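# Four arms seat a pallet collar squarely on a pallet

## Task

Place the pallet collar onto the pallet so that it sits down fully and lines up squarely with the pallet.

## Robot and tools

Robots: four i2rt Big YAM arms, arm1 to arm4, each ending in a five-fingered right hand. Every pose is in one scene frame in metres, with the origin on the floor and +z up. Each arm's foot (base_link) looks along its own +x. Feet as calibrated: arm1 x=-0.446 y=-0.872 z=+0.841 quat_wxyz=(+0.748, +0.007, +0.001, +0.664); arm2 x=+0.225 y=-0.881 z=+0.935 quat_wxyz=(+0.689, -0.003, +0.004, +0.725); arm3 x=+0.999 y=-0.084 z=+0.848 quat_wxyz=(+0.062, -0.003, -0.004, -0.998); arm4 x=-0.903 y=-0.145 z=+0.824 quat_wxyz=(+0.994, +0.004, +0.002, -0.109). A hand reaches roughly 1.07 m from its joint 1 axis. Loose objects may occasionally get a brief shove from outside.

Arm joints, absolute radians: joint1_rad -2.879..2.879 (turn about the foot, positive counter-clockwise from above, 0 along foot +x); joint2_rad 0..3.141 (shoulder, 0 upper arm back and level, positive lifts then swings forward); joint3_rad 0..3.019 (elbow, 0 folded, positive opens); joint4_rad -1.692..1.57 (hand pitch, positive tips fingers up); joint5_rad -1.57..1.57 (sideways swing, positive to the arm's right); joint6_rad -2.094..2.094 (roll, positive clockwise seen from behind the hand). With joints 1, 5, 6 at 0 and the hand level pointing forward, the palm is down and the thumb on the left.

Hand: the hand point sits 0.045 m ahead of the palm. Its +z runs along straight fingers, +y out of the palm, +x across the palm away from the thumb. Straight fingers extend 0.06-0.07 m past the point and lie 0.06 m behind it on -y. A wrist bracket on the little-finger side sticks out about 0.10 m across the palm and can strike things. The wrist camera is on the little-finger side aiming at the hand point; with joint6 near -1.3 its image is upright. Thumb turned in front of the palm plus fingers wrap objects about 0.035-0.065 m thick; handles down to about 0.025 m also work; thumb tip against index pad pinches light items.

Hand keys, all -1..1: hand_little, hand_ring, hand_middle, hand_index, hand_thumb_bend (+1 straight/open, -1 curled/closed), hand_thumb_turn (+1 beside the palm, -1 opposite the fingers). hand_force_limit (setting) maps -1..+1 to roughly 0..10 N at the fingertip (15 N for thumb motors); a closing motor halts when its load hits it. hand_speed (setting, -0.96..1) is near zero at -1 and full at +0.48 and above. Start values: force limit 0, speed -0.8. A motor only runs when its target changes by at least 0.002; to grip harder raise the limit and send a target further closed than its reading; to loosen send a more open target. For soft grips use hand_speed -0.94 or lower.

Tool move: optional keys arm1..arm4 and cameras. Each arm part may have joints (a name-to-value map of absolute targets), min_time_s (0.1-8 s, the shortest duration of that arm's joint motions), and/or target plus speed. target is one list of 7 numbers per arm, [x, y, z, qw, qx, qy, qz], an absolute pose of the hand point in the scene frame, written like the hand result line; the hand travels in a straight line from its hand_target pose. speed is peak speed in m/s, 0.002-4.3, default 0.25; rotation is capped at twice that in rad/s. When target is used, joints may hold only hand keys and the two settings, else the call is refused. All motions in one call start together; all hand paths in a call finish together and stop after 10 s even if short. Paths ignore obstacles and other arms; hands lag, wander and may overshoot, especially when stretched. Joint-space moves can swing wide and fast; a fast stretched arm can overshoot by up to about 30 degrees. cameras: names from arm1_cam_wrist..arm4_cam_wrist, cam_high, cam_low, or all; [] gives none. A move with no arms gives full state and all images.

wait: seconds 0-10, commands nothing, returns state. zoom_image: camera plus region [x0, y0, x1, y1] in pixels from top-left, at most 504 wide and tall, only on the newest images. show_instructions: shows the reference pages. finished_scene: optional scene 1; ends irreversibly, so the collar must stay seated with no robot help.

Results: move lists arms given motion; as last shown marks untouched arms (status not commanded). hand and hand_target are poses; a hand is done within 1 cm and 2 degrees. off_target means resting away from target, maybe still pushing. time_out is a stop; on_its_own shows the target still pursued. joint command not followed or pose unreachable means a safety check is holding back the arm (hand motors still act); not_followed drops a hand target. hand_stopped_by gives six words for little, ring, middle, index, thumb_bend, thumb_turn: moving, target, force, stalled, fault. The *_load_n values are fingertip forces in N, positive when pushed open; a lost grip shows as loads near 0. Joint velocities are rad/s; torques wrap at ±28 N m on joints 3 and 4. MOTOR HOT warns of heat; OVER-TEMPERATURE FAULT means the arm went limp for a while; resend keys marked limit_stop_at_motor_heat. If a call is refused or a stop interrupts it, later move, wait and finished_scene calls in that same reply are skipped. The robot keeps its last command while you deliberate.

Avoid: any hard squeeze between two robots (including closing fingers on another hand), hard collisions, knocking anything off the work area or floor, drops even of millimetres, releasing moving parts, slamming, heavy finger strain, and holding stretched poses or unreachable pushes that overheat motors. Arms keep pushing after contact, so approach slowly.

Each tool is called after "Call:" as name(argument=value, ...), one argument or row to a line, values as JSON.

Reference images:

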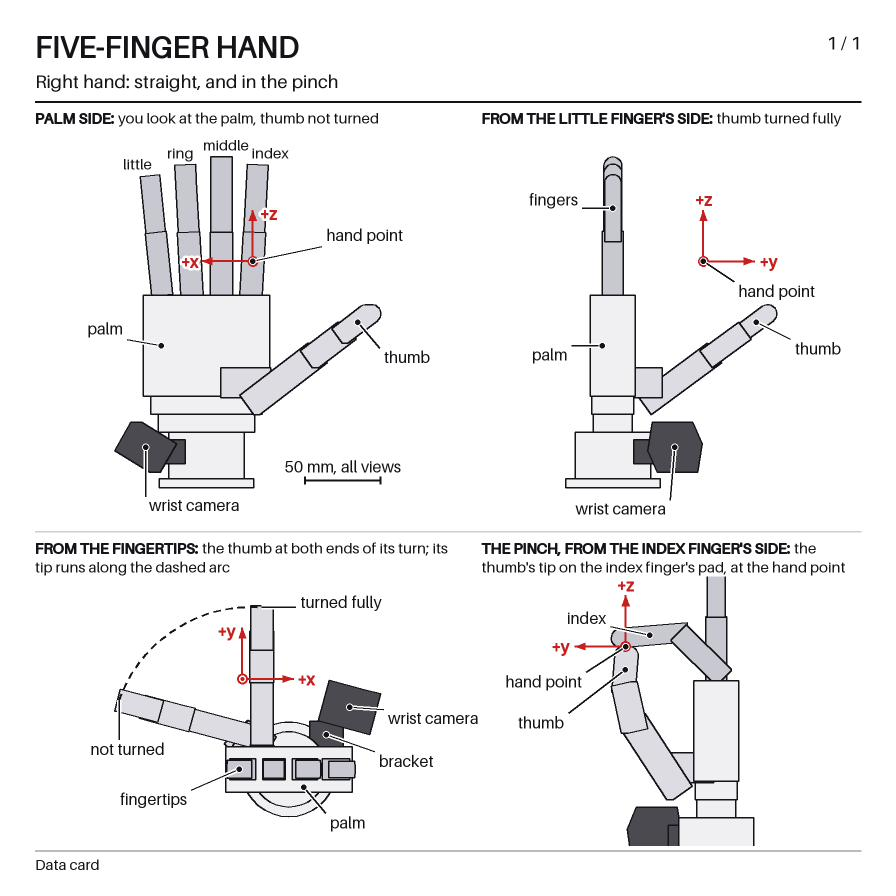

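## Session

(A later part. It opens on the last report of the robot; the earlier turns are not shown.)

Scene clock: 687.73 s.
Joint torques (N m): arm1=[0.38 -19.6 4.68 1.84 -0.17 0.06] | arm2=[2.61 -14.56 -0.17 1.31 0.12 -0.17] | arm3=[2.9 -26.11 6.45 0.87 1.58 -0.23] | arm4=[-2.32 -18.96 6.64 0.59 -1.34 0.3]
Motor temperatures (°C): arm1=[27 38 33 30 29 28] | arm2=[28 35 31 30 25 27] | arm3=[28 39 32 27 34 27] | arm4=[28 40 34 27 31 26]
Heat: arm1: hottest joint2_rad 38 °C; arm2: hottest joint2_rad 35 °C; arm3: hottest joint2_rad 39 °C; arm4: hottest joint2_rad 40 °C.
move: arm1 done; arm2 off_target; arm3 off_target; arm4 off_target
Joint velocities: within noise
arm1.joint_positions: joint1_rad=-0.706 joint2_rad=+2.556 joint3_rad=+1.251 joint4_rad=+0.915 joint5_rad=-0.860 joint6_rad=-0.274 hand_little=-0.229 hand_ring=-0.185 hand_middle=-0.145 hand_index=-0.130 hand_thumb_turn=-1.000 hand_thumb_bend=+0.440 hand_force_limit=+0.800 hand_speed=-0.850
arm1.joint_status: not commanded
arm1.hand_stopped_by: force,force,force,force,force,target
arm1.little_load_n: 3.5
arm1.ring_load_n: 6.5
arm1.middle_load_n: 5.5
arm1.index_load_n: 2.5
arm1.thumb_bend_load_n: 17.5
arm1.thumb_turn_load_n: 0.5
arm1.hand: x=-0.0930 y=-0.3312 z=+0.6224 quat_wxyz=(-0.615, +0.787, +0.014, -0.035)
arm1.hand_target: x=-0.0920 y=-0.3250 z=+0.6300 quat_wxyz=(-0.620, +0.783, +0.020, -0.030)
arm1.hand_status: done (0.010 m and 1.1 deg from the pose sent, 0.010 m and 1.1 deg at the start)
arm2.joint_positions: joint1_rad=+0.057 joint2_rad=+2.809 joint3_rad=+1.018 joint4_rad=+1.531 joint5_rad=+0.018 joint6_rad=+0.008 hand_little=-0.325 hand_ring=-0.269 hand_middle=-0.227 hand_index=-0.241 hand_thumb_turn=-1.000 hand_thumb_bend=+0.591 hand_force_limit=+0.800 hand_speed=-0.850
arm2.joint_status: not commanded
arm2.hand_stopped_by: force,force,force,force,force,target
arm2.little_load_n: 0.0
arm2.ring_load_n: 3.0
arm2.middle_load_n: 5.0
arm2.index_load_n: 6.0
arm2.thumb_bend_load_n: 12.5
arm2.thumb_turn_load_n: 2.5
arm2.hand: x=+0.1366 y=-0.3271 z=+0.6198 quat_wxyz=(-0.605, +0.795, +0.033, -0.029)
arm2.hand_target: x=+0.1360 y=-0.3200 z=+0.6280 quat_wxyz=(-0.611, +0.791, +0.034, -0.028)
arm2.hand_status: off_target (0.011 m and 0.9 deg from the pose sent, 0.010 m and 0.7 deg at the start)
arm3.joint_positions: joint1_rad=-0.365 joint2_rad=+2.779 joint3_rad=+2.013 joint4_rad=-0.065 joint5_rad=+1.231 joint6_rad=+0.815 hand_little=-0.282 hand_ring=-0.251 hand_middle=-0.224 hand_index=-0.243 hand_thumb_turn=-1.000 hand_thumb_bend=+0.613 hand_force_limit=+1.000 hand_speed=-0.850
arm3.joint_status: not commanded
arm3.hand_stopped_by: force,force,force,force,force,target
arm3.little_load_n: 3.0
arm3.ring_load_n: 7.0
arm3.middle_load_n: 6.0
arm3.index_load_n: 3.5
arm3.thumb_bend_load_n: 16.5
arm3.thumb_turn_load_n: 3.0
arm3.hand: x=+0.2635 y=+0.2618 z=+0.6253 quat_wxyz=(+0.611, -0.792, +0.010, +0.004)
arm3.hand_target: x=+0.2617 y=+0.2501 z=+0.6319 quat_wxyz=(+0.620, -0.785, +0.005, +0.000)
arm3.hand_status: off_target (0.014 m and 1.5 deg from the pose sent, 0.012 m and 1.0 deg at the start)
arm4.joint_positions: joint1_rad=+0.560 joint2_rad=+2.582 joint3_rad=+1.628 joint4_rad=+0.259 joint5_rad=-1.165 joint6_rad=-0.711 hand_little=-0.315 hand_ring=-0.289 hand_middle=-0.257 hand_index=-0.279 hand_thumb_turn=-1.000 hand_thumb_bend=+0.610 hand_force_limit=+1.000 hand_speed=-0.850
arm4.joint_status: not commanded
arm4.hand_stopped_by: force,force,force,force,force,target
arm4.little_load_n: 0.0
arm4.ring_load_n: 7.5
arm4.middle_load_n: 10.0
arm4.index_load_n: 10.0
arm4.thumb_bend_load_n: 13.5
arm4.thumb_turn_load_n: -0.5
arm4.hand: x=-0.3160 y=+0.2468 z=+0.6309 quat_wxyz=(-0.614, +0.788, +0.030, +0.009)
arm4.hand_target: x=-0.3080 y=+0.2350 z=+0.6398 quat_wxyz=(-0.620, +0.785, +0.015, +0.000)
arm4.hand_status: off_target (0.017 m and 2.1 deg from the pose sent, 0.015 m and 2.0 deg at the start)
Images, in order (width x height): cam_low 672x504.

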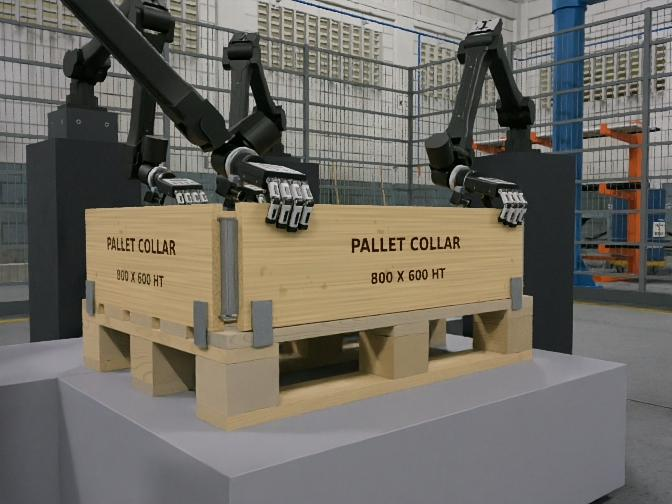

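Call:
move(
  arm3={"target": [0.2635, 0.2605, 0.624, 0.611, -0.792, 0.01, 0.004], "speed": 0.02},
  arm4={"target": [-0.314, 0.245, 0.629, 0.614, -0.788, -0.03, -0.009], "speed": 0.02},
  arm1={"target": [-0.093, -0.331, 0.622, 0.615, -0.787, -0.014, 0.035], "speed": 0.02},
  arm2={"target": [0.1366, -0.327, 0.62, 0.605, -0.795, -0.033, 0.029], "speed": 0.02},
)

Call:
move(
  arm3={"joints": {"hand_speed": -0.7, "hand_little": 0.35, "hand_ring": 0.35, "hand_middle": 0.35, "hand_index": 0.35, "hand_thumb_bend": 0.9}},
  arm4={"joints": {"hand_speed": -0.7, "hand_little": 0.35, "hand_ring": 0.35, "hand_middle": 0.35, "hand_index": 0.35, "hand_thumb_bend": 0.9}},
  cameras=["cam_low"],
)

Call:
zoom_image(
  camera="cam_low",
  region=[180, 285, 300, 375],
)

Call:
zoom_image(
  camera="cam_low",
  region=[450, 265, 570, 355],
)

Scene clock: 689.57 s.
Joint torques (N m): arm1=[-0.73 -19.08 4.62 1.61 -0.29 -0.01] | arm2=[2.55 -12.75 -0.16 1.31 0.08 -0.14] | arm3=[2.26 -25.05 7.42 0.85 0.91 -0.06] | arm4=[-0.67 -18.02 6.37 1.11 -0.79 -0.03]
Motor temperatures (°C): arm1=[27 38 32 30 28 28] | arm2=[28 35 31 30 25 27] | arm3=[28 39 32 27 34 27] | arm4=[28 40 34 27 31 26]
Heat: arm1: hottest joint2_rad 38 °C; arm2: hottest joint2_rad 35 °C; arm3: hottest joint2_rad 39 °C; arm4: hottest joint2_rad 40 °C.
move: arm1 done; arm2 done; arm3 done; arm4 done
Joint velocities: within noise
arm1.joint_positions: joint1_rad=-0.706 joint2_rad=+2.556 joint3_rad=+1.251 joint4_rad=+0.912 joint5_rad=-0.860 joint6_rad=-0.274 hand_little=-0.229 hand_ring=-0.185 hand_middle=-0.145 hand_index=-0.130 hand_thumb_turn=-1.000 hand_thumb_bend=+0.440 hand_force_limit=+0.800 hand_speed=-0.850
arm1.joint_status: not commanded
arm1.hand_stopped_by: force,force,force,force,force,target
arm1.little_load_n: 3.5
arm1.ring_load_n: 6.5
arm1.middle_load_n: 6.0
arm1.index_load_n: 3.0
arm1.thumb_bend_load_n: 17.5
arm1.thumb_turn_load_n: 0.5
arm1.hand: x=-0.0933 y=-0.3315 z=+0.6219 quat_wxyz=(-0.615, +0.788, +0.014, -0.036)
arm1.hand_target: x=-0.0929 y=-0.3309 z=+0.6220 quat_wxyz=(-0.615, +0.787, +0.014, -0.035)
arm1.hand_status: done (0.001 m and 0.1 deg from the pose sent, 0.000 m and 0.0 deg at the start)
arm2.joint_positions: joint1_rad=+0.057 joint2_rad=+2.809 joint3_rad=+1.018 joint4_rad=+1.531 joint5_rad=+0.018 joint6_rad=+0.008 hand_little=-0.325 hand_ring=-0.269 hand_middle=-0.227 hand_index=-0.241 hand_thumb_turn=-1.000 hand_thumb_bend=+0.591 hand_force_limit=+0.800 hand_speed=-0.850
arm2.joint_status: not commanded
arm2.hand_stopped_by: force,force,force,force,force,target
arm2.little_load_n: 0.0
arm2.ring_load_n: 2.5
arm2.middle_load_n: 5.0
arm2.index_load_n: 6.0
arm2.thumb_bend_load_n: 12.5
arm2.thumb_turn_load_n: 2.5
arm2.hand: x=+0.1366 y=-0.3271 z=+0.6198 quat_wxyz=(-0.605, +0.795, +0.033, -0.029)
arm2.hand_target: x=+0.1366 y=-0.3269 z=+0.6200 quat_wxyz=(-0.605, +0.795, +0.033, -0.029)
arm2.hand_status: done (0.000 m and 0.0 deg from the pose sent, 0.000 m and 0.0 deg at the start)
arm3.joint_positions: joint1_rad=-0.367 joint2_rad=+2.779 joint3_rad=+2.013 joint4_rad=-0.065 joint5_rad=+1.223 joint6_rad=+0.815 hand_little=-0.282 hand_ring=-0.251 hand_middle=-0.224 hand_index=-0.243 hand_thumb_turn=-1.000 hand_thumb_bend=+0.613 hand_force_limit=+1.000 hand_speed=-0.850
arm3.joint_status: not commanded
arm3.hand_stopped_by: force,force,force,force,force,target
arm3.little_load_n: 1.5
arm3.ring_load_n: 6.5
arm3.middle_load_n: 5.5
arm3.index_load_n: 2.5
arm3.thumb_bend_load_n: 16.5
arm3.thumb_turn_load_n: 3.0
arm3.hand: x=+0.2631 y=+0.2624 z=+0.6244 quat_wxyz=(+0.608, -0.794, +0.009, +0.006)
arm3.hand_target: x=+0.2634 y=+0.2605 z=+0.6242 quat_wxyz=(+0.611, -0.792, +0.010, +0.004)
arm3.hand_status: done (0.002 m and 0.4 deg from the pose sent, 0.002 m and 0.0 deg at the start)
arm4.joint_positions: joint1_rad=+0.562 joint2_rad=+2.582 joint3_rad=+1.628 joint4_rad=+0.259 joint5_rad=-1.161 joint6_rad=-0.712 hand_little=-0.315 hand_ring=-0.289 hand_middle=-0.257 hand_index=-0.279 hand_thumb_turn=-1.000 hand_thumb_bend=+0.610 hand_force_limit=+1.000 hand_speed=-0.850
arm4.joint_status: not commanded
arm4.hand_stopped_by: force,force,force,force,force,target
arm4.little_load_n: 0.0
arm4.ring_load_n: 6.5
arm4.middle_load_n: 9.5
arm4.index_load_n: 9.5
arm4.thumb_bend_load_n: 13.5
arm4.thumb_turn_load_n: 0.0
arm4.hand: x=-0.3160 y=+0.2477 z=+0.6303 quat_wxyz=(-0.613, +0.789, +0.030, +0.010)
arm4.hand_target: x=-0.3141 y=+0.2450 z=+0.6290 quat_wxyz=(-0.614, +0.788, +0.030, +0.009)
arm4.hand_status: done (0.004 m and 0.2 deg from the pose sent, 0.003 m and 0.0 deg at the start)
pictures: none

Scene clock: 690.87 s.
Joint torques (N m): arm1=[-0.21 -19.02 4.51 1.54 -0.34 -0.02] | arm2=[2.49 -13.27 -0.21 1.36 0.08 -0.14] | arm3=[2.61 -25 7.34 0.83 0.61 -0.1] | arm4=[-0.44 -18.14 6.38 1.11 -0.61 -0.02]
Motor temperatures (°C): arm1=[27 38 32 30 28 28] | arm2=[28 35 31 30 25 27] | arm3=[28 39 32 27 33 27] | arm4=[28 40 34 27 31 26]
Heat: arm1: hottest joint2_rad 38 °C; arm2: hottest joint2_rad 35 °C; arm3: hottest joint2_rad 39 °C; arm4: hottest joint2_rad 40 °C.
move: arm3 done; arm4 done
Joint velocities: within noise
arm1, arm2: as last shown
arm1.joint_positions: joint1_rad=-0.706 joint2_rad=+2.556 joint3_rad=+1.251 joint4_rad=+0.912 joint5_rad=-0.860 joint6_rad=-0.275 hand_little=-0.229 hand_ring=-0.185 hand_middle=-0.145 hand_index=-0.130 hand_thumb_turn=-1.000 hand_thumb_bend=+0.440 hand_force_limit=+0.800 hand_speed=-0.850
arm1.hand: x=-0.0932 y=-0.3315 z=+0.6219 quat_wxyz=(-0.615, +0.788, +0.014, -0.036)
arm2.ring_load_n: 3.0
arm3.joint_positions: joint1_rad=-0.366 joint2_rad=+2.778 joint3_rad=+2.013 joint4_rad=-0.065 joint5_rad=+1.230 joint6_rad=+0.815 hand_little=+0.350 hand_ring=+0.350 hand_middle=+0.350 hand_index=+0.350 hand_thumb_turn=-1.000 hand_thumb_bend=+0.900 hand_force_limit=+1.000 hand_speed=-0.700
arm3.joint_status: all done
arm3.hand_stopped_by: target,target,target,target,target,target
arm3.little_load_n: 0.0
arm3.ring_load_n: 0.0
arm3.middle_load_n: 0.0
arm3.index_load_n: 0.0
arm3.thumb_bend_load_n: 0.0
arm3.thumb_turn_load_n: 0.0
arm3.hand: x=+0.2633 y=+0.2627 z=+0.6265 quat_wxyz=(+0.611, -0.792, +0.011, +0.005)
arm3.hand_target: x=+0.2636 y=+0.2606 z=+0.6239 quat_wxyz=(+0.611, -0.792, +0.010, +0.004)
arm3.hand_status: not commanded
arm4.joint_positions: joint1_rad=+0.559 joint2_rad=+2.584 joint3_rad=+1.628 joint4_rad=+0.259 joint5_rad=-1.166 joint6_rad=-0.713 hand_little=+0.350 hand_ring=+0.350 hand_middle=+0.350 hand_index=+0.350 hand_thumb_turn=-1.000 hand_thumb_bend=+0.900 hand_force_limit=+1.000 hand_speed=-0.700
arm4.joint_status: all done
arm4.hand_stopped_by: target,target,target,target,target,target
arm4.little_load_n: 0.0
arm4.ring_load_n: 0.0
arm4.middle_load_n: 0.0
arm4.index_load_n: 0.0
arm4.thumb_bend_load_n: 0.0
arm4.thumb_turn_load_n: 0.0
arm4.hand: x=-0.3162 y=+0.2464 z=+0.6301 quat_wxyz=(-0.614, +0.788, +0.031, +0.009)
arm4.hand_target: x=-0.3141 y=+0.2451 z=+0.6290 quat_wxyz=(-0.614, +0.788, +0.030, +0.009)
arm4.hand_status: not commanded
Images, in order (width x height): cam_low 672x504.

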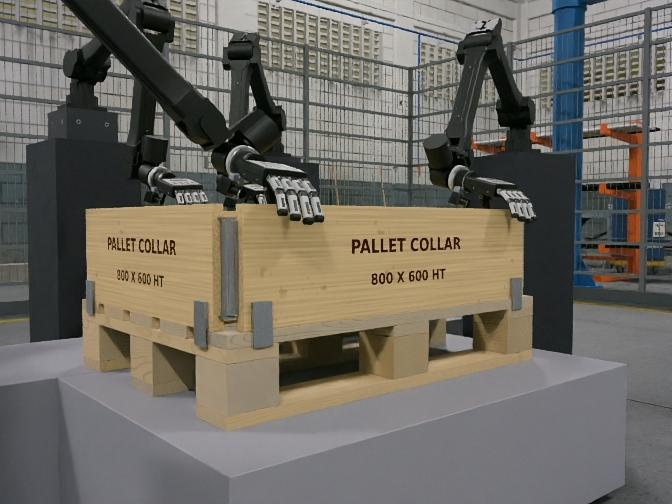

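Scaled by 4.200 from the camera's image (finer frame: 960x720).

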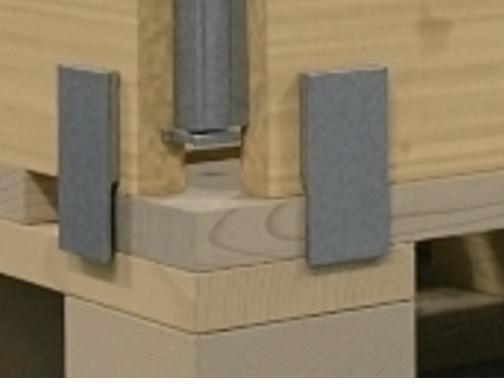

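Scaled by 4.200 from the camera's image (finer frame: 960x720).

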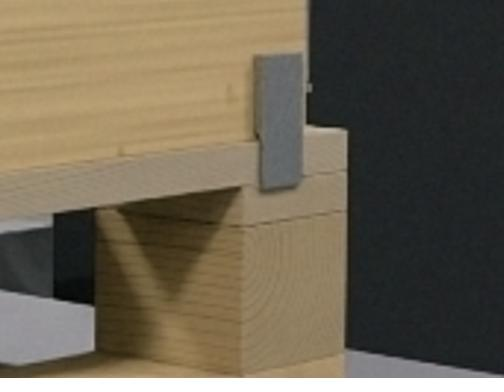

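Call:
move(
  arm1={"joints": {"hand_speed": -0.7, "hand_little": 0.35, "hand_ring": 0.35, "hand_middle": 0.35, "hand_index": 0.35, "hand_thumb_bend": 0.9}},
  arm2={"joints": {"hand_speed": -0.7, "hand_little": 0.35, "hand_ring": 0.35, "hand_middle": 0.35, "hand_index": 0.35, "hand_thumb_bend": 0.9}},
  arm3={"target": [0.258, 0.258, 0.78, 0.629, -0.777, 0, 0], "speed": 0.15},
  arm4={"target": [-0.31, 0.242, 0.78, 0.629, -0.777, 0, 0], "speed": 0.15},
)

Call:
move(
  arm1={"target": [-0.093, -0.338, 0.76, 0.629, -0.776, -0.02, 0.03], "speed": 0.15},
  arm2={"target": [0.136, -0.335, 0.76, 0.629, -0.776, -0.034, 0.028], "speed": 0.15},
  arm4={"target": [-0.45, 0.25, 0.80, 0, 0.7071, 0, 0.7071], "speed": 0.4, "joints": {"hand_little": 1, "hand_ring": 1, "hand_middle": 1, "hand_index": 1, "hand_thumb_turn": 1}},
  cameras=["all"],
)

Scene clock: 692.93 s.
Joint torques (N m): arm1=[-0.79 -18.49 4.66 1.54 -0.33 0] | arm2=[2.37 -13.27 -0.16 1.29 0.07 -0.14] | arm3=[3.19 -24.59 7.35 0.55 0.62 -0.17] | arm4=[-0.85 -18.43 6.9 1.14 -0.56 0.12]
Motor temperatures (°C): arm1=[27 39 32 30 28 28] | arm2=[28 35 31 30 25 27] | arm3=[28 39 32 27 33 27] | arm4=[28 40 34 27 31 26]
Heat: arm1: hottest joint2_rad 39 °C; arm2: hottest joint2_rad 35 °C; arm3: hottest joint2_rad 39 °C; arm4: hottest joint2_rad 40 °C.
move: arm1 done; arm2 done; arm3 off_target; arm4 done
Joint velocities: within noise
arm1.joint_positions: joint1_rad=-0.706 joint2_rad=+2.556 joint3_rad=+1.251 joint4_rad=+0.912 joint5_rad=-0.860 joint6_rad=-0.275 hand_little=+0.350 hand_ring=+0.350 hand_middle=+0.350 hand_index=+0.350 hand_thumb_turn=-1.000 hand_thumb_bend=+0.900 hand_force_limit=+0.800 hand_speed=-0.700
arm1.joint_status: all done
arm1.hand_stopped_by: target,target,target,target,target,target
arm1.little_load_n: 0.0
arm1.ring_load_n: -0.5
arm1.middle_load_n: 0.0
arm1.index_load_n: 0.0
arm1.thumb_bend_load_n: 0.0
arm1.thumb_turn_load_n: 0.0
arm1.hand: x=-0.0930 y=-0.3316 z=+0.6219 quat_wxyz=(-0.615, +0.788, +0.014, -0.036)
arm1.hand_target: x=-0.0929 y=-0.3309 z=+0.6220 quat_wxyz=(-0.615, +0.787, +0.014, -0.035)
arm1.hand_status: not commanded
arm2.joint_positions: joint1_rad=+0.057 joint2_rad=+2.809 joint3_rad=+1.018 joint4_rad=+1.531 joint5_rad=+0.018 joint6_rad=+0.008 hand_little=+0.350 hand_ring=+0.350 hand_middle=+0.350 hand_index=+0.350 hand_thumb_turn=-1.000 hand_thumb_bend=+0.900 hand_force_limit=+0.800 hand_speed=-0.700
arm2.joint_status: all done
arm2.hand_stopped_by: target,target,target,target,target,target
arm2.little_load_n: 0.0
arm2.ring_load_n: 0.0
arm2.middle_load_n: 0.0
arm2.index_load_n: 0.0
arm2.thumb_bend_load_n: 0.0
arm2.thumb_turn_load_n: 0.0
arm2.hand: x=+0.1366 y=-0.3271 z=+0.6198 quat_wxyz=(-0.605, +0.795, +0.033, -0.029)
arm2.hand_target: x=+0.1366 y=-0.3269 z=+0.6200 quat_wxyz=(-0.605, +0.795, +0.033, -0.029)
arm2.hand_status: not commanded
arm3.joint_positions: joint1_rad=-0.366 joint2_rad=+2.489 joint3_rad=+1.877 joint4_rad=-0.097 joint5_rad=+1.267 joint6_rad=+0.721 hand_little=+0.350 hand_ring=+0.350 hand_middle=+0.350 hand_index=+0.350 hand_thumb_turn=-1.000 hand_thumb_bend=+0.900 hand_force_limit=+1.000 hand_speed=-0.700
arm3.joint_status: not commanded
arm3.hand_stopped_by: target,target,target,target,target,target
arm3.little_load_n: 0.0
arm3.ring_load_n: 0.0
arm3.middle_load_n: 0.0
arm3.index_load_n: 0.0
arm3.thumb_bend_load_n: 0.0
arm3.thumb_turn_load_n: 0.5
arm3.hand: x=+0.2564 y=+0.2713 z=+0.7923 quat_wxyz=(+0.631, -0.775, +0.018, +0.010)
arm3.hand_target: x=+0.2581 y=+0.2583 z=+0.7802 quat_wxyz=(+0.629, -0.777, +0.000, +0.000)
arm3.hand_status: off_target (0.018 m and 2.4 deg from the pose sent, 0.154 m and 3.0 deg at the start)
arm4.joint_positions: joint1_rad=+0.553 joint2_rad=+2.311 joint3_rad=+1.523 joint4_rad=+0.186 joint5_rad=-1.179 joint6_rad=-0.582 hand_little=+0.350 hand_ring=+0.350 hand_middle=+0.350 hand_index=+0.350 hand_thumb_turn=-1.000 hand_thumb_bend=+0.900 hand_force_limit=+1.000 hand_speed=-0.700
arm4.joint_status: not commanded
arm4.hand_stopped_by: target,target,target,target,target,target
arm4.little_load_n: 0.0
arm4.ring_load_n: 0.0
arm4.middle_load_n: 0.0
arm4.index_load_n: 0.0
arm4.thumb_bend_load_n: 0.0
arm4.thumb_turn_load_n: 0.0
arm4.hand: x=-0.3120 y=+0.2463 z=+0.7755 quat_wxyz=(-0.629, +0.777, +0.007, +0.002)
arm4.hand_target: x=-0.3099 y=+0.2420 z=+0.7801 quat_wxyz=(-0.629, +0.777, +0.000, +0.000)
arm4.hand_status: done (0.007 m and 0.8 deg from the pose sent, 0.150 m and 4.2 deg at the start)
pictures: none

Scene clock: 696.87 s.
Joint torques (N m): arm1=[-1.08 -18.96 5.08 1.16 -0.44 0.03] | arm2=[3.19 -12.86 0.01 0.87 0.21 -0.17] | arm3=[2.2 -24.18 7.54 0.44 0.59 -0.23] | arm4=[-0.21 -13.57 5.6 2.54 -0.16 -0.11]
Motor temperatures (°C): arm1=[27 39 32 30 28 28] | arm2=[28 35 31 30 25 27] | arm3=[28 40 31 27 33 27] | arm4=[28 39 34 27 31 26]
Heat: arm1: hottest joint2_rad 39 °C; arm2: hottest joint2_rad 35 °C; arm3: hottest joint2_rad 40 °C; arm4: hottest joint2_rad 39 °C.
move: arm1 done; arm2 done; arm4 done
Joint velocities: within noise
arm1.joint_positions: joint1_rad=-0.707 joint2_rad=+2.232 joint3_rad=+1.096 joint4_rad=+0.805 joint5_rad=-0.875 joint6_rad=-0.263 hand_little=+0.350 hand_ring=+0.350 hand_middle=+0.350 hand_index=+0.350 hand_thumb_turn=-1.000 hand_thumb_bend=+0.900 hand_force_limit=+0.800 hand_speed=-0.700
arm1.joint_status: not commanded
arm1.hand_stopped_by: target,target,target,target,target,target
arm1.little_load_n: 0.0
arm1.ring_load_n: 0.0
arm1.middle_load_n: -0.5
arm1.index_load_n: 0.0
arm1.thumb_bend_load_n: 0.0
arm1.thumb_turn_load_n: 0.0
arm1.hand: x=-0.0932 y=-0.3316 z=+0.7597 quat_wxyz=(-0.632, +0.774, +0.028, -0.026)
arm1.hand_target: x=-0.0930 y=-0.3379 z=+0.7600 quat_wxyz=(-0.629, +0.776, +0.020, -0.030)
arm1.hand_status: done (0.006 m and 1.2 deg from the pose sent, 0.138 m and 2.4 deg at the start)
arm2.joint_positions: joint1_rad=+0.057 joint2_rad=+2.461 joint3_rad=+0.740 joint4_rad=+1.531 joint5_rad=+0.023 joint6_rad=+0.008 hand_little=+0.350 hand_ring=+0.350 hand_middle=+0.350 hand_index=+0.350 hand_thumb_turn=-1.000 hand_thumb_bend=+0.900 hand_force_limit=+0.800 hand_speed=-0.700
arm2.joint_status: not commanded
arm2.hand_stopped_by: target,target,target,target,target,target
arm2.little_load_n: 0.0
arm2.ring_load_n: 0.0
arm2.middle_load_n: 0.0
arm2.index_load_n: -0.5
arm2.thumb_bend_load_n: 0.0
arm2.thumb_turn_load_n: 0.0
arm2.hand: x=+0.1386 y=-0.3340 z=+0.7584 quat_wxyz=(-0.632, +0.774, +0.030, -0.029)
arm2.hand_target: x=+0.1360 y=-0.3350 z=+0.7600 quat_wxyz=(-0.629, +0.776, +0.034, -0.028)
arm2.hand_status: done (0.003 m and 0.6 deg from the pose sent, 0.140 m and 3.5 deg at the start)
arm3: as last shown
arm3.joint_positions: joint1_rad=-0.366 joint2_rad=+2.489 joint3_rad=+1.877 joint4_rad=-0.097 joint5_rad=+1.267 joint6_rad=+0.720 hand_little=+0.350 hand_ring=+0.350 hand_middle=+0.350 hand_index=+0.350 hand_thumb_turn=-1.000 hand_thumb_bend=+0.900 hand_force_limit=+1.000 hand_speed=-0.700
arm3.thumb_turn_load_n: 0.0
arm4.joint_positions: joint1_rad=+1.274 joint2_rad=+2.297 joint3_rad=+1.040 joint4_rad=+1.231 joint5_rad=+1.057 joint6_rad=-1.574 hand_little=+1.000 hand_ring=+1.000 hand_middle=+1.000 hand_index=+1.000 hand_thumb_turn=+1.000 hand_thumb_bend=+0.900 hand_force_limit=+1.000 hand_speed=-0.700
arm4.joint_status: all done
arm4.hand_stopped_by: target,target,target,target,target,target
arm4.little_load_n: -0.5
arm4.ring_load_n: 0.0
arm4.middle_load_n: 0.0
arm4.index_load_n: 0.0
arm4.thumb_bend_load_n: 0.0
arm4.thumb_turn_load_n: 0.0
arm4.hand: x=-0.4542 y=+0.2423 z=+0.7973 quat_wxyz=(+0.007, +0.713, +0.005, +0.701)
arm4.hand_target: x=-0.4502 y=+0.2499 z=+0.8002 quat_wxyz=(+0.000, +0.707, +0.000, +0.707)
arm4.hand_status: done (0.009 m and 1.4 deg from the pose sent, 0.140 m and 113.1 deg at the start)
pictures: arm1_cam_wrist, arm2_cam_wrist, arm3_cam_wrist, arm4_cam_wrist, cam_high, cam_low
Images, in order (width x height): arm1_cam_wrist 672x504, arm2_cam_wrist 672x504, arm3_cam_wrist 672x504, arm4_cam_wrist 672x504, cam_high 672x504, cam_low 672x504.

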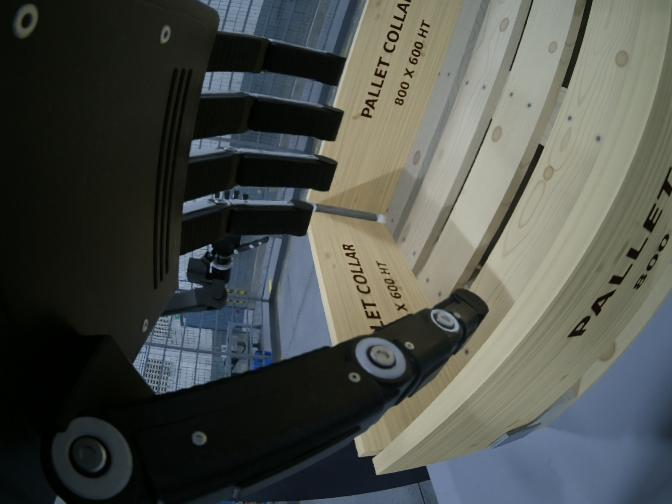

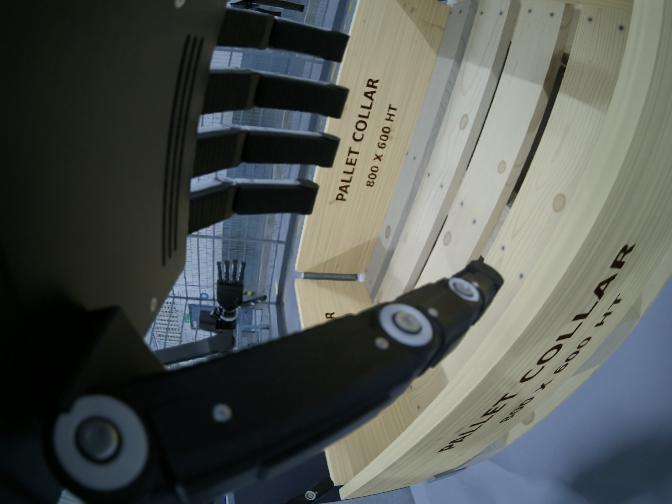

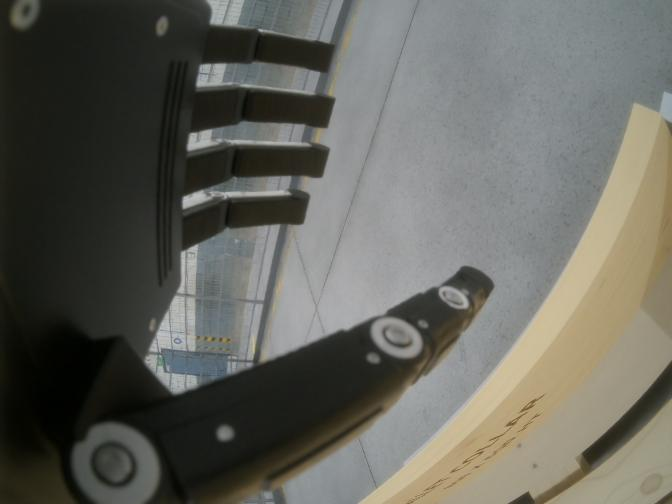

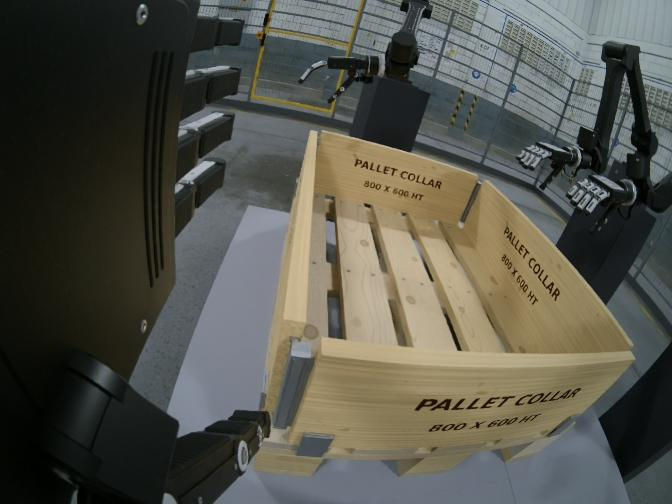

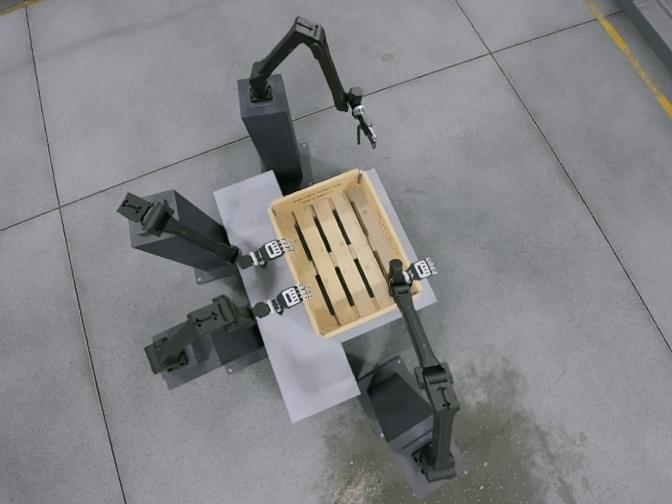

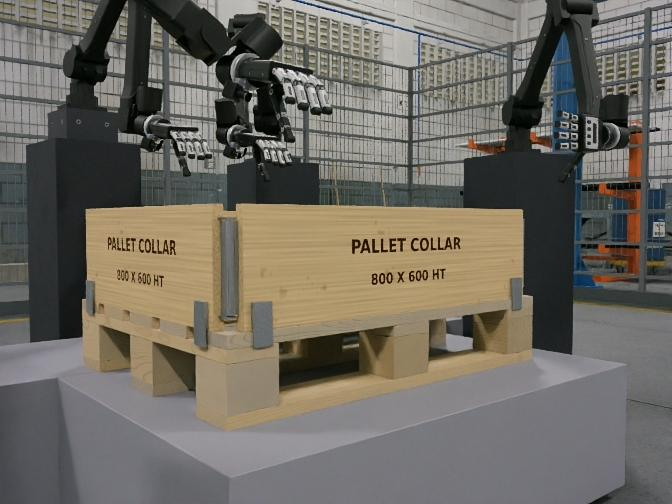

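Call:
move(
  arm4={"target": [-0.51, 0.28, 0.64, 0, 0.7071, 0, 0.7071], "speed": 0.3},
  arm1={"target": [-0.12, -0.46, 0.74, 0.629, -0.776, -0.02, 0.03], "speed": 0.25},
  arm2={"target": [0.14, -0.46, 0.74, 0.629, -0.776, -0.034, 0.028], "speed": 0.25},
  cameras=["arm4_cam_wrist", "arm1_cam_wrist", "arm2_cam_wrist"],
)

Call:
zoom_image(
  camera="arm4_cam_wrist",
  region=[280, 240, 430, 380],
)

Call:
zoom_image(
  camera="arm4_cam_wrist",
  region=[540, 270, 672, 400],
)

Scene clock: 698.40 s.
Joint torques (N m): arm1=[0.26 -16.26 3.36 2.03 -0.48 -0.11] | arm2=[3.78 -10.58 -2.07 2.18 0.22 -0.1] | arm3=[2.9 -25 7.58 0.4 0.64 -0.19] | arm4=[-0.44 -15.68 3.29 2.4 -0.04 -0.11]
Motor temperatures (°C): arm1=[27 39 32 30 28 28] | arm2=[28 35 31 30 25 27] | arm3=[28 40 31 27 33 27] | arm4=[28 39 33 27 30 26]
Heat: arm1: hottest joint2_rad 39 °C; arm2: hottest joint2_rad 35 °C; arm3: hottest joint2_rad 40 °C; arm4: hottest joint2_rad 39 °C.
move: arm1 done; arm2 off_target; arm4 done
Joint velocities: within noise
arm1.joint_positions: joint1_rad=-0.884 joint2_rad=+2.186 joint3_rad=+0.820 joint4_rad=+0.915 joint5_rad=-1.029 joint6_rad=-0.357 hand_little=+0.350 hand_ring=+0.350 hand_middle=+0.350 hand_index=+0.350 hand_thumb_turn=-1.000 hand_thumb_bend=+0.900 hand_force_limit=+0.800 hand_speed=-0.700
arm1.joint_status: not commanded
arm1.hand_stopped_by: target,target,target,target,target,target
arm1.little_load_n: 0.0
arm1.ring_load_n: 0.0
arm1.middle_load_n: 0.0
arm1.index_load_n: 0.0
arm1.thumb_bend_load_n: 0.0
arm1.thumb_turn_load_n: 0.0
arm1.hand: x=-0.1203 y=-0.4617 z=+0.7339 quat_wxyz=(-0.625, +0.780, +0.010, -0.037)
arm1.hand_target: x=-0.1200 y=-0.4599 z=+0.7401 quat_wxyz=(-0.629, +0.776, +0.020, -0.030)
arm1.hand_status: done (0.006 m and 1.6 deg from the pose sent, 0.133 m and 1.2 deg at the start)
arm2.joint_positions: joint1_rad=+0.087 joint2_rad=+2.461 joint3_rad=+0.478 joint4_rad=+1.555 joint5_rad=+0.052 joint6_rad=+0.008 hand_little=+0.350 hand_ring=+0.350 hand_middle=+0.350 hand_index=+0.350 hand_thumb_turn=-1.000 hand_thumb_bend=+0.900 hand_force_limit=+0.800 hand_speed=-0.700
arm2.joint_status: not commanded
arm2.hand_stopped_by: target,target,target,target,target,target
arm2.little_load_n: 0.0
arm2.ring_load_n: 0.0
arm2.middle_load_n: 0.0
arm2.index_load_n: 0.0
arm2.thumb_bend_load_n: 0.0
arm2.thumb_turn_load_n: 0.0
arm2.hand: x=+0.1452 y=-0.4633 z=+0.7307 quat_wxyz=(-0.537, +0.843, +0.040, -0.018)
arm2.hand_target: x=+0.1399 y=-0.4594 z=+0.7403 quat_wxyz=(-0.549, +0.834, +0.042, -0.023)
arm2.hand_status: off_target (0.011 m and 13.1 deg from the pose sent, 0.127 m and 0.6 deg at the start; a joint's target at an end of its range on 38 of 42 steps)
arm3: as last shown
arm4.joint_positions: joint1_rad=+1.403 joint2_rad=+2.731 joint3_rad=+1.281 joint4_rad=+1.420 joint5_rad=+1.180 joint6_rad=-1.576 hand_little=+1.000 hand_ring=+1.000 hand_middle=+1.000 hand_index=+1.000 hand_thumb_turn=+1.000 hand_thumb_bend=+0.900 hand_force_limit=+1.000 hand_speed=-0.700
arm4.joint_status: not commanded
arm4.hand_stopped_by: target,target,target,target,target,target
arm4.little_load_n: 0.0
arm4.ring_load_n: -0.5
arm4.middle_load_n: 0.0
arm4.index_load_n: 0.0
arm4.thumb_bend_load_n: 0.0
arm4.thumb_turn_load_n: 0.0
arm4.hand: x=-0.5139 y=+0.2737 z=+0.6329 quat_wxyz=(+0.007, +0.712, +0.010, +0.702)
arm4.hand_target: x=-0.5100 y=+0.2799 z=+0.6401 quat_wxyz=(+0.000, +0.707, +0.000, +0.707)
arm4.hand_status: done (0.010 m and 1.7 deg from the pose sent, 0.171 m and 1.4 deg at the start)
pictures: arm1_cam_wrist, arm2_cam_wrist, arm4_cam_wrist
Images, in order (width x height): arm1_cam_wrist 672x504, arm2_cam_wrist 672x504, arm4_cam_wrist 672x504.

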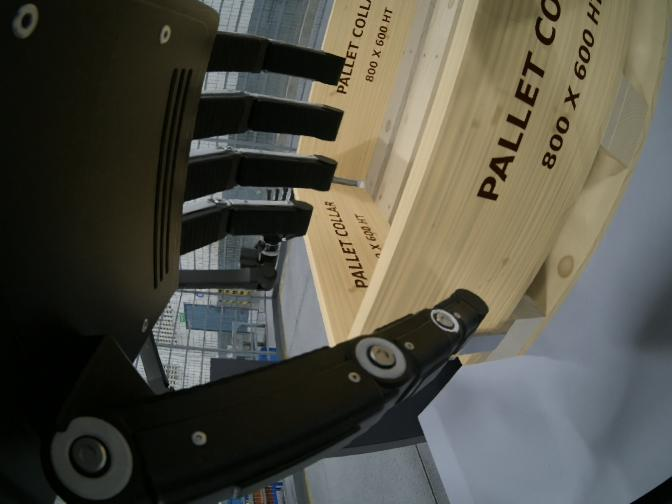

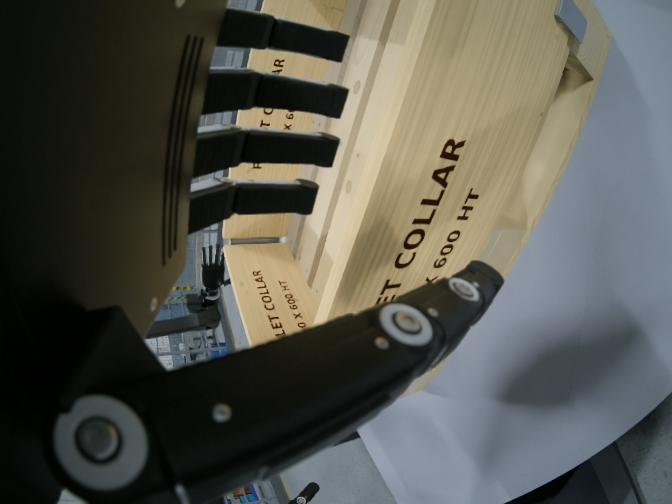

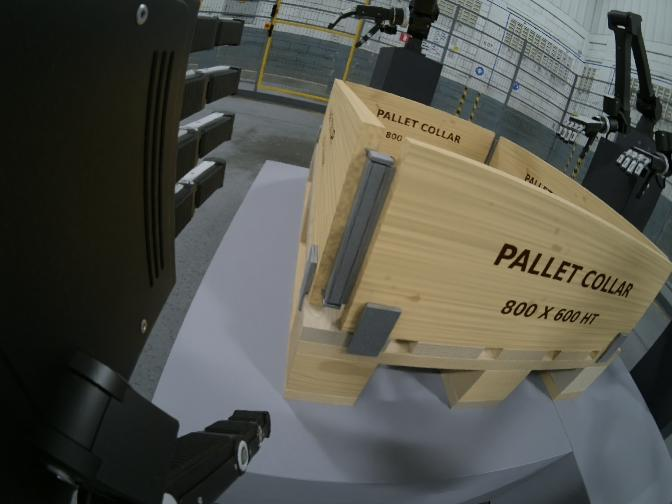

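Scaled by 3.360 from the camera's image (finer frame: 960x720).

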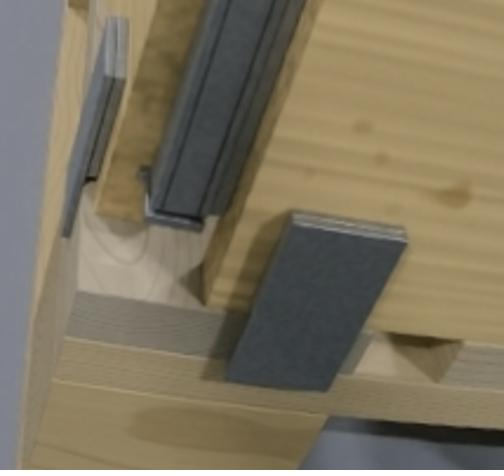

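Scaled by 3.818 from the camera's image (finer frame: 960x720).

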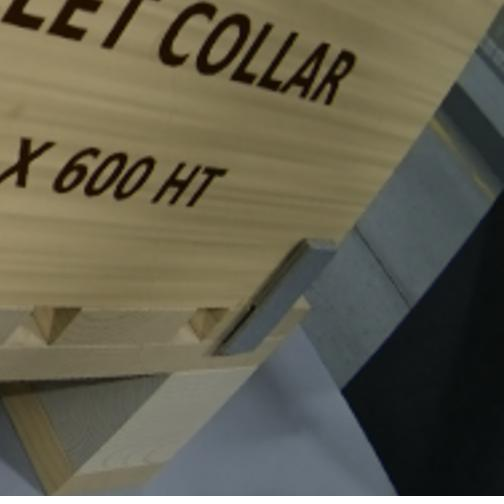

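Call:
zoom_image(
  camera="arm4_cam_wrist",
  region=[285, 235, 345, 345],
)

Call:
zoom_image(
  camera="arm1_cam_wrist",
  region=[440, 250, 672, 380],
)

Call:
zoom_image(
  camera="arm2_cam_wrist",
  region=[480, 0, 640, 120],
)

Scaled by 4.582 from the camera's image (finer frame: 960x720).

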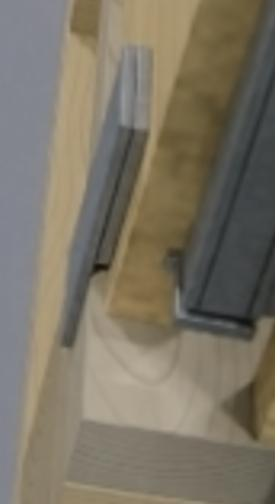

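Scaled by 2.172 from the camera's image (finer frame: 960x720).

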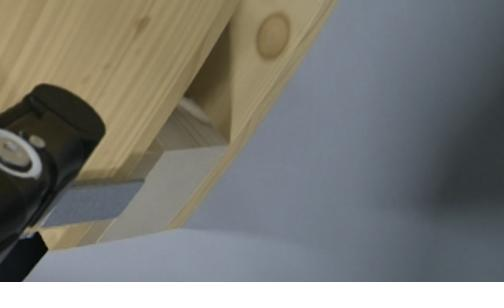

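Scaled by 3.150 from the camera's image (finer frame: 960x720).

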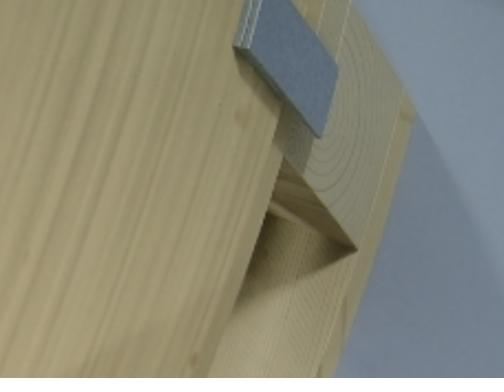

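Call:
move(
  arm4={"target": [-0.53, 0.37, 0.49, 0, 0.7071, 0, 0.7071], "speed": 0.2},
  cameras=["arm4_cam_wrist"],
)

Call:
zoom_image(
  camera="arm4_cam_wrist",
  region=[240, 120, 480, 300],
)

Scene clock: 700.90 s.
Joint torques (N m): arm1=[-0.5 -14.97 3.23 1.92 -0.54 -0.07] | arm2=[3.6 -10.58 -1.95 2.14 0.21 -0.11] | arm3=[2.78 -24.47 7.71 0.43 0.62 -0.16] | arm4=[-0.03 -16.5 5.42 1.2 0.03 0.11]
Motor temperatures (°C): arm1=[27 39 32 30 28 28] | arm2=[28 34 31 30 25 27] | arm3=[28 40 31 27 32 27] | arm4=[28 39 33 27 30 26]
Heat: arm1: hottest joint2_rad 39 °C; arm2: hottest joint2_rad 34 °C; arm3: hottest joint2_rad 40 °C; arm4: hottest joint2_rad 39 °C.
move: arm4 off_target
Joint velocities: within noise
arm1, arm2, arm3: as last shown
arm1.middle_load_n: -0.5
arm1.index_load_n: -0.5
arm1.thumb_turn_load_n: 0.5
arm2.joint_positions: joint1_rad=+0.087 joint2_rad=+2.461 joint3_rad=+0.478 joint4_rad=+1.555 joint5_rad=+0.053 joint6_rad=+0.008 hand_little=+0.350 hand_ring=+0.350 hand_middle=+0.350 hand_index=+0.350 hand_thumb_turn=-1.000 hand_thumb_bend=+0.900 hand_force_limit=+0.800 hand_speed=-0.700
arm2.thumb_turn_load_n: 0.5
arm2.hand: x=+0.1453 y=-0.4633 z=+0.7307 quat_wxyz=(-0.537, +0.843, +0.040, -0.018)
arm2.hand_target: x=+0.1400 y=-0.4594 z=+0.7403 quat_wxyz=(-0.549, +0.834, +0.042, -0.022)
arm3.thumb_turn_load_n: 0.5
arm4.joint_positions: joint1_rad=+1.482 joint2_rad=+3.117 joint3_rad=+1.863 joint4_rad=+1.152 joint5_rad=+1.258 joint6_rad=-1.491 hand_little=+1.000 hand_ring=+1.000 hand_middle=+1.000 hand_index=+1.000 hand_thumb_turn=+1.000 hand_thumb_bend=+0.900 hand_force_limit=+1.000 hand_speed=-0.700
arm4.joint_status: not commanded
arm4.hand_stopped_by: target,target,target,target,target,target
arm4.little_load_n: 0.0
arm4.ring_load_n: 0.0
arm4.middle_load_n: 0.0
arm4.index_load_n: 0.0
arm4.thumb_bend_load_n: 0.0
arm4.thumb_turn_load_n: -0.5
arm4.hand: x=-0.5300 y=+0.3639 z=+0.4922 quat_wxyz=(+0.002, +0.719, +0.005, +0.695)
arm4.hand_target: x=-0.5302 y=+0.3697 z=+0.4908 quat_wxyz=(-0.004, +0.719, +0.000, +0.695)
arm4.hand_status: off_target (0.006 m and 2.1 deg from the pose sent, 0.173 m and 1.7 deg at the start; a joint's target at an end of its range on 31 of 57 steps)
Images, in order (width x height): arm4_cam_wrist 672x504.

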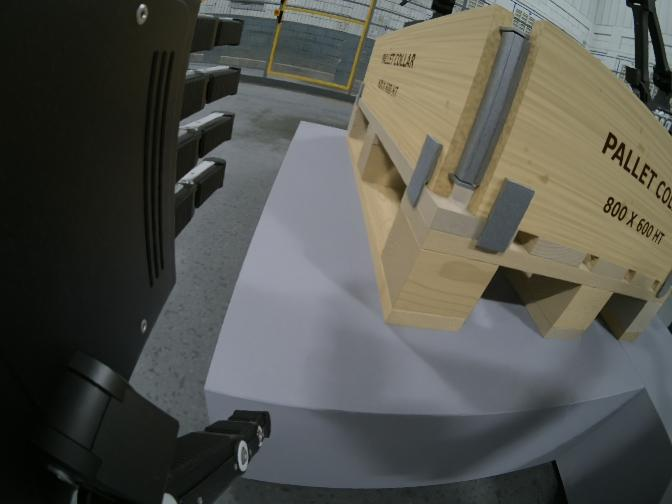

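Scaled by 2.100 from the camera's image (finer frame: 960x720).

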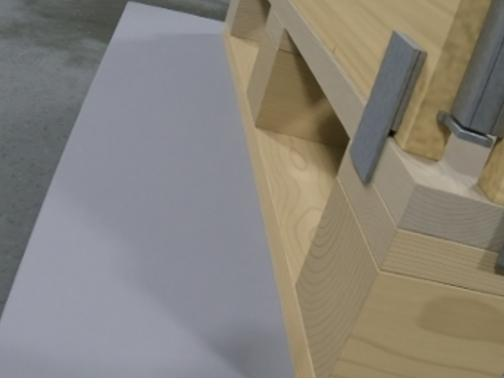

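Call:
zoom_image(
  camera="arm4_cam_wrist",
  region=[395, 120, 475, 220],
)

Call:
zoom_image(
  camera="arm4_cam_wrist",
  region=[460, 160, 560, 260],
)

Call:
zoom_image(
  camera="arm4_cam_wrist",
  region=[345, 70, 425, 170],
)

Scaled by 5.040 from the camera's image (finer frame: 960x720).

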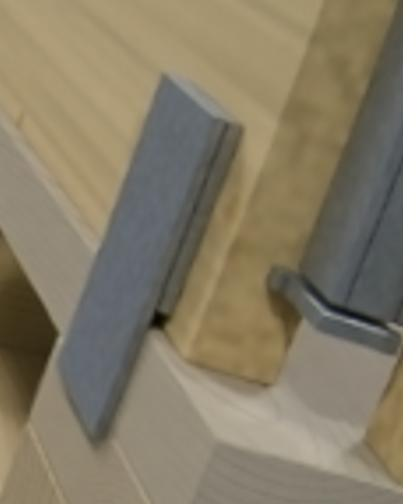

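Scaled by 5.040 from the camera's image (finer frame: 960x720).

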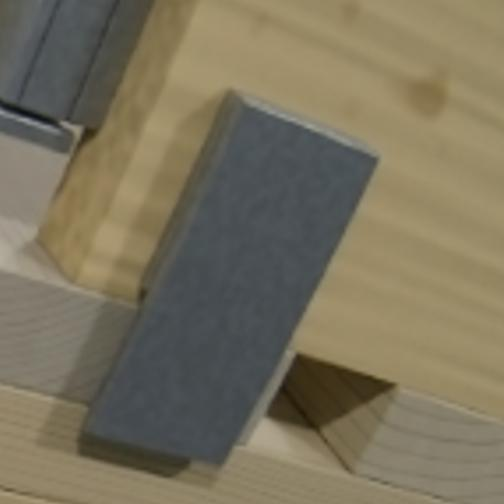

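Scaled by 5.040 from the camera's image (finer frame: 960x720).

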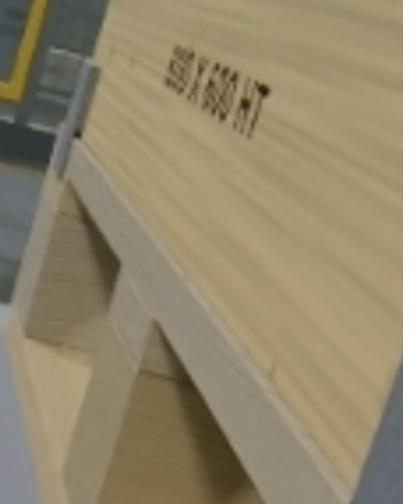

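Call:
finished_scene(
)

The scene is finished: the task was done.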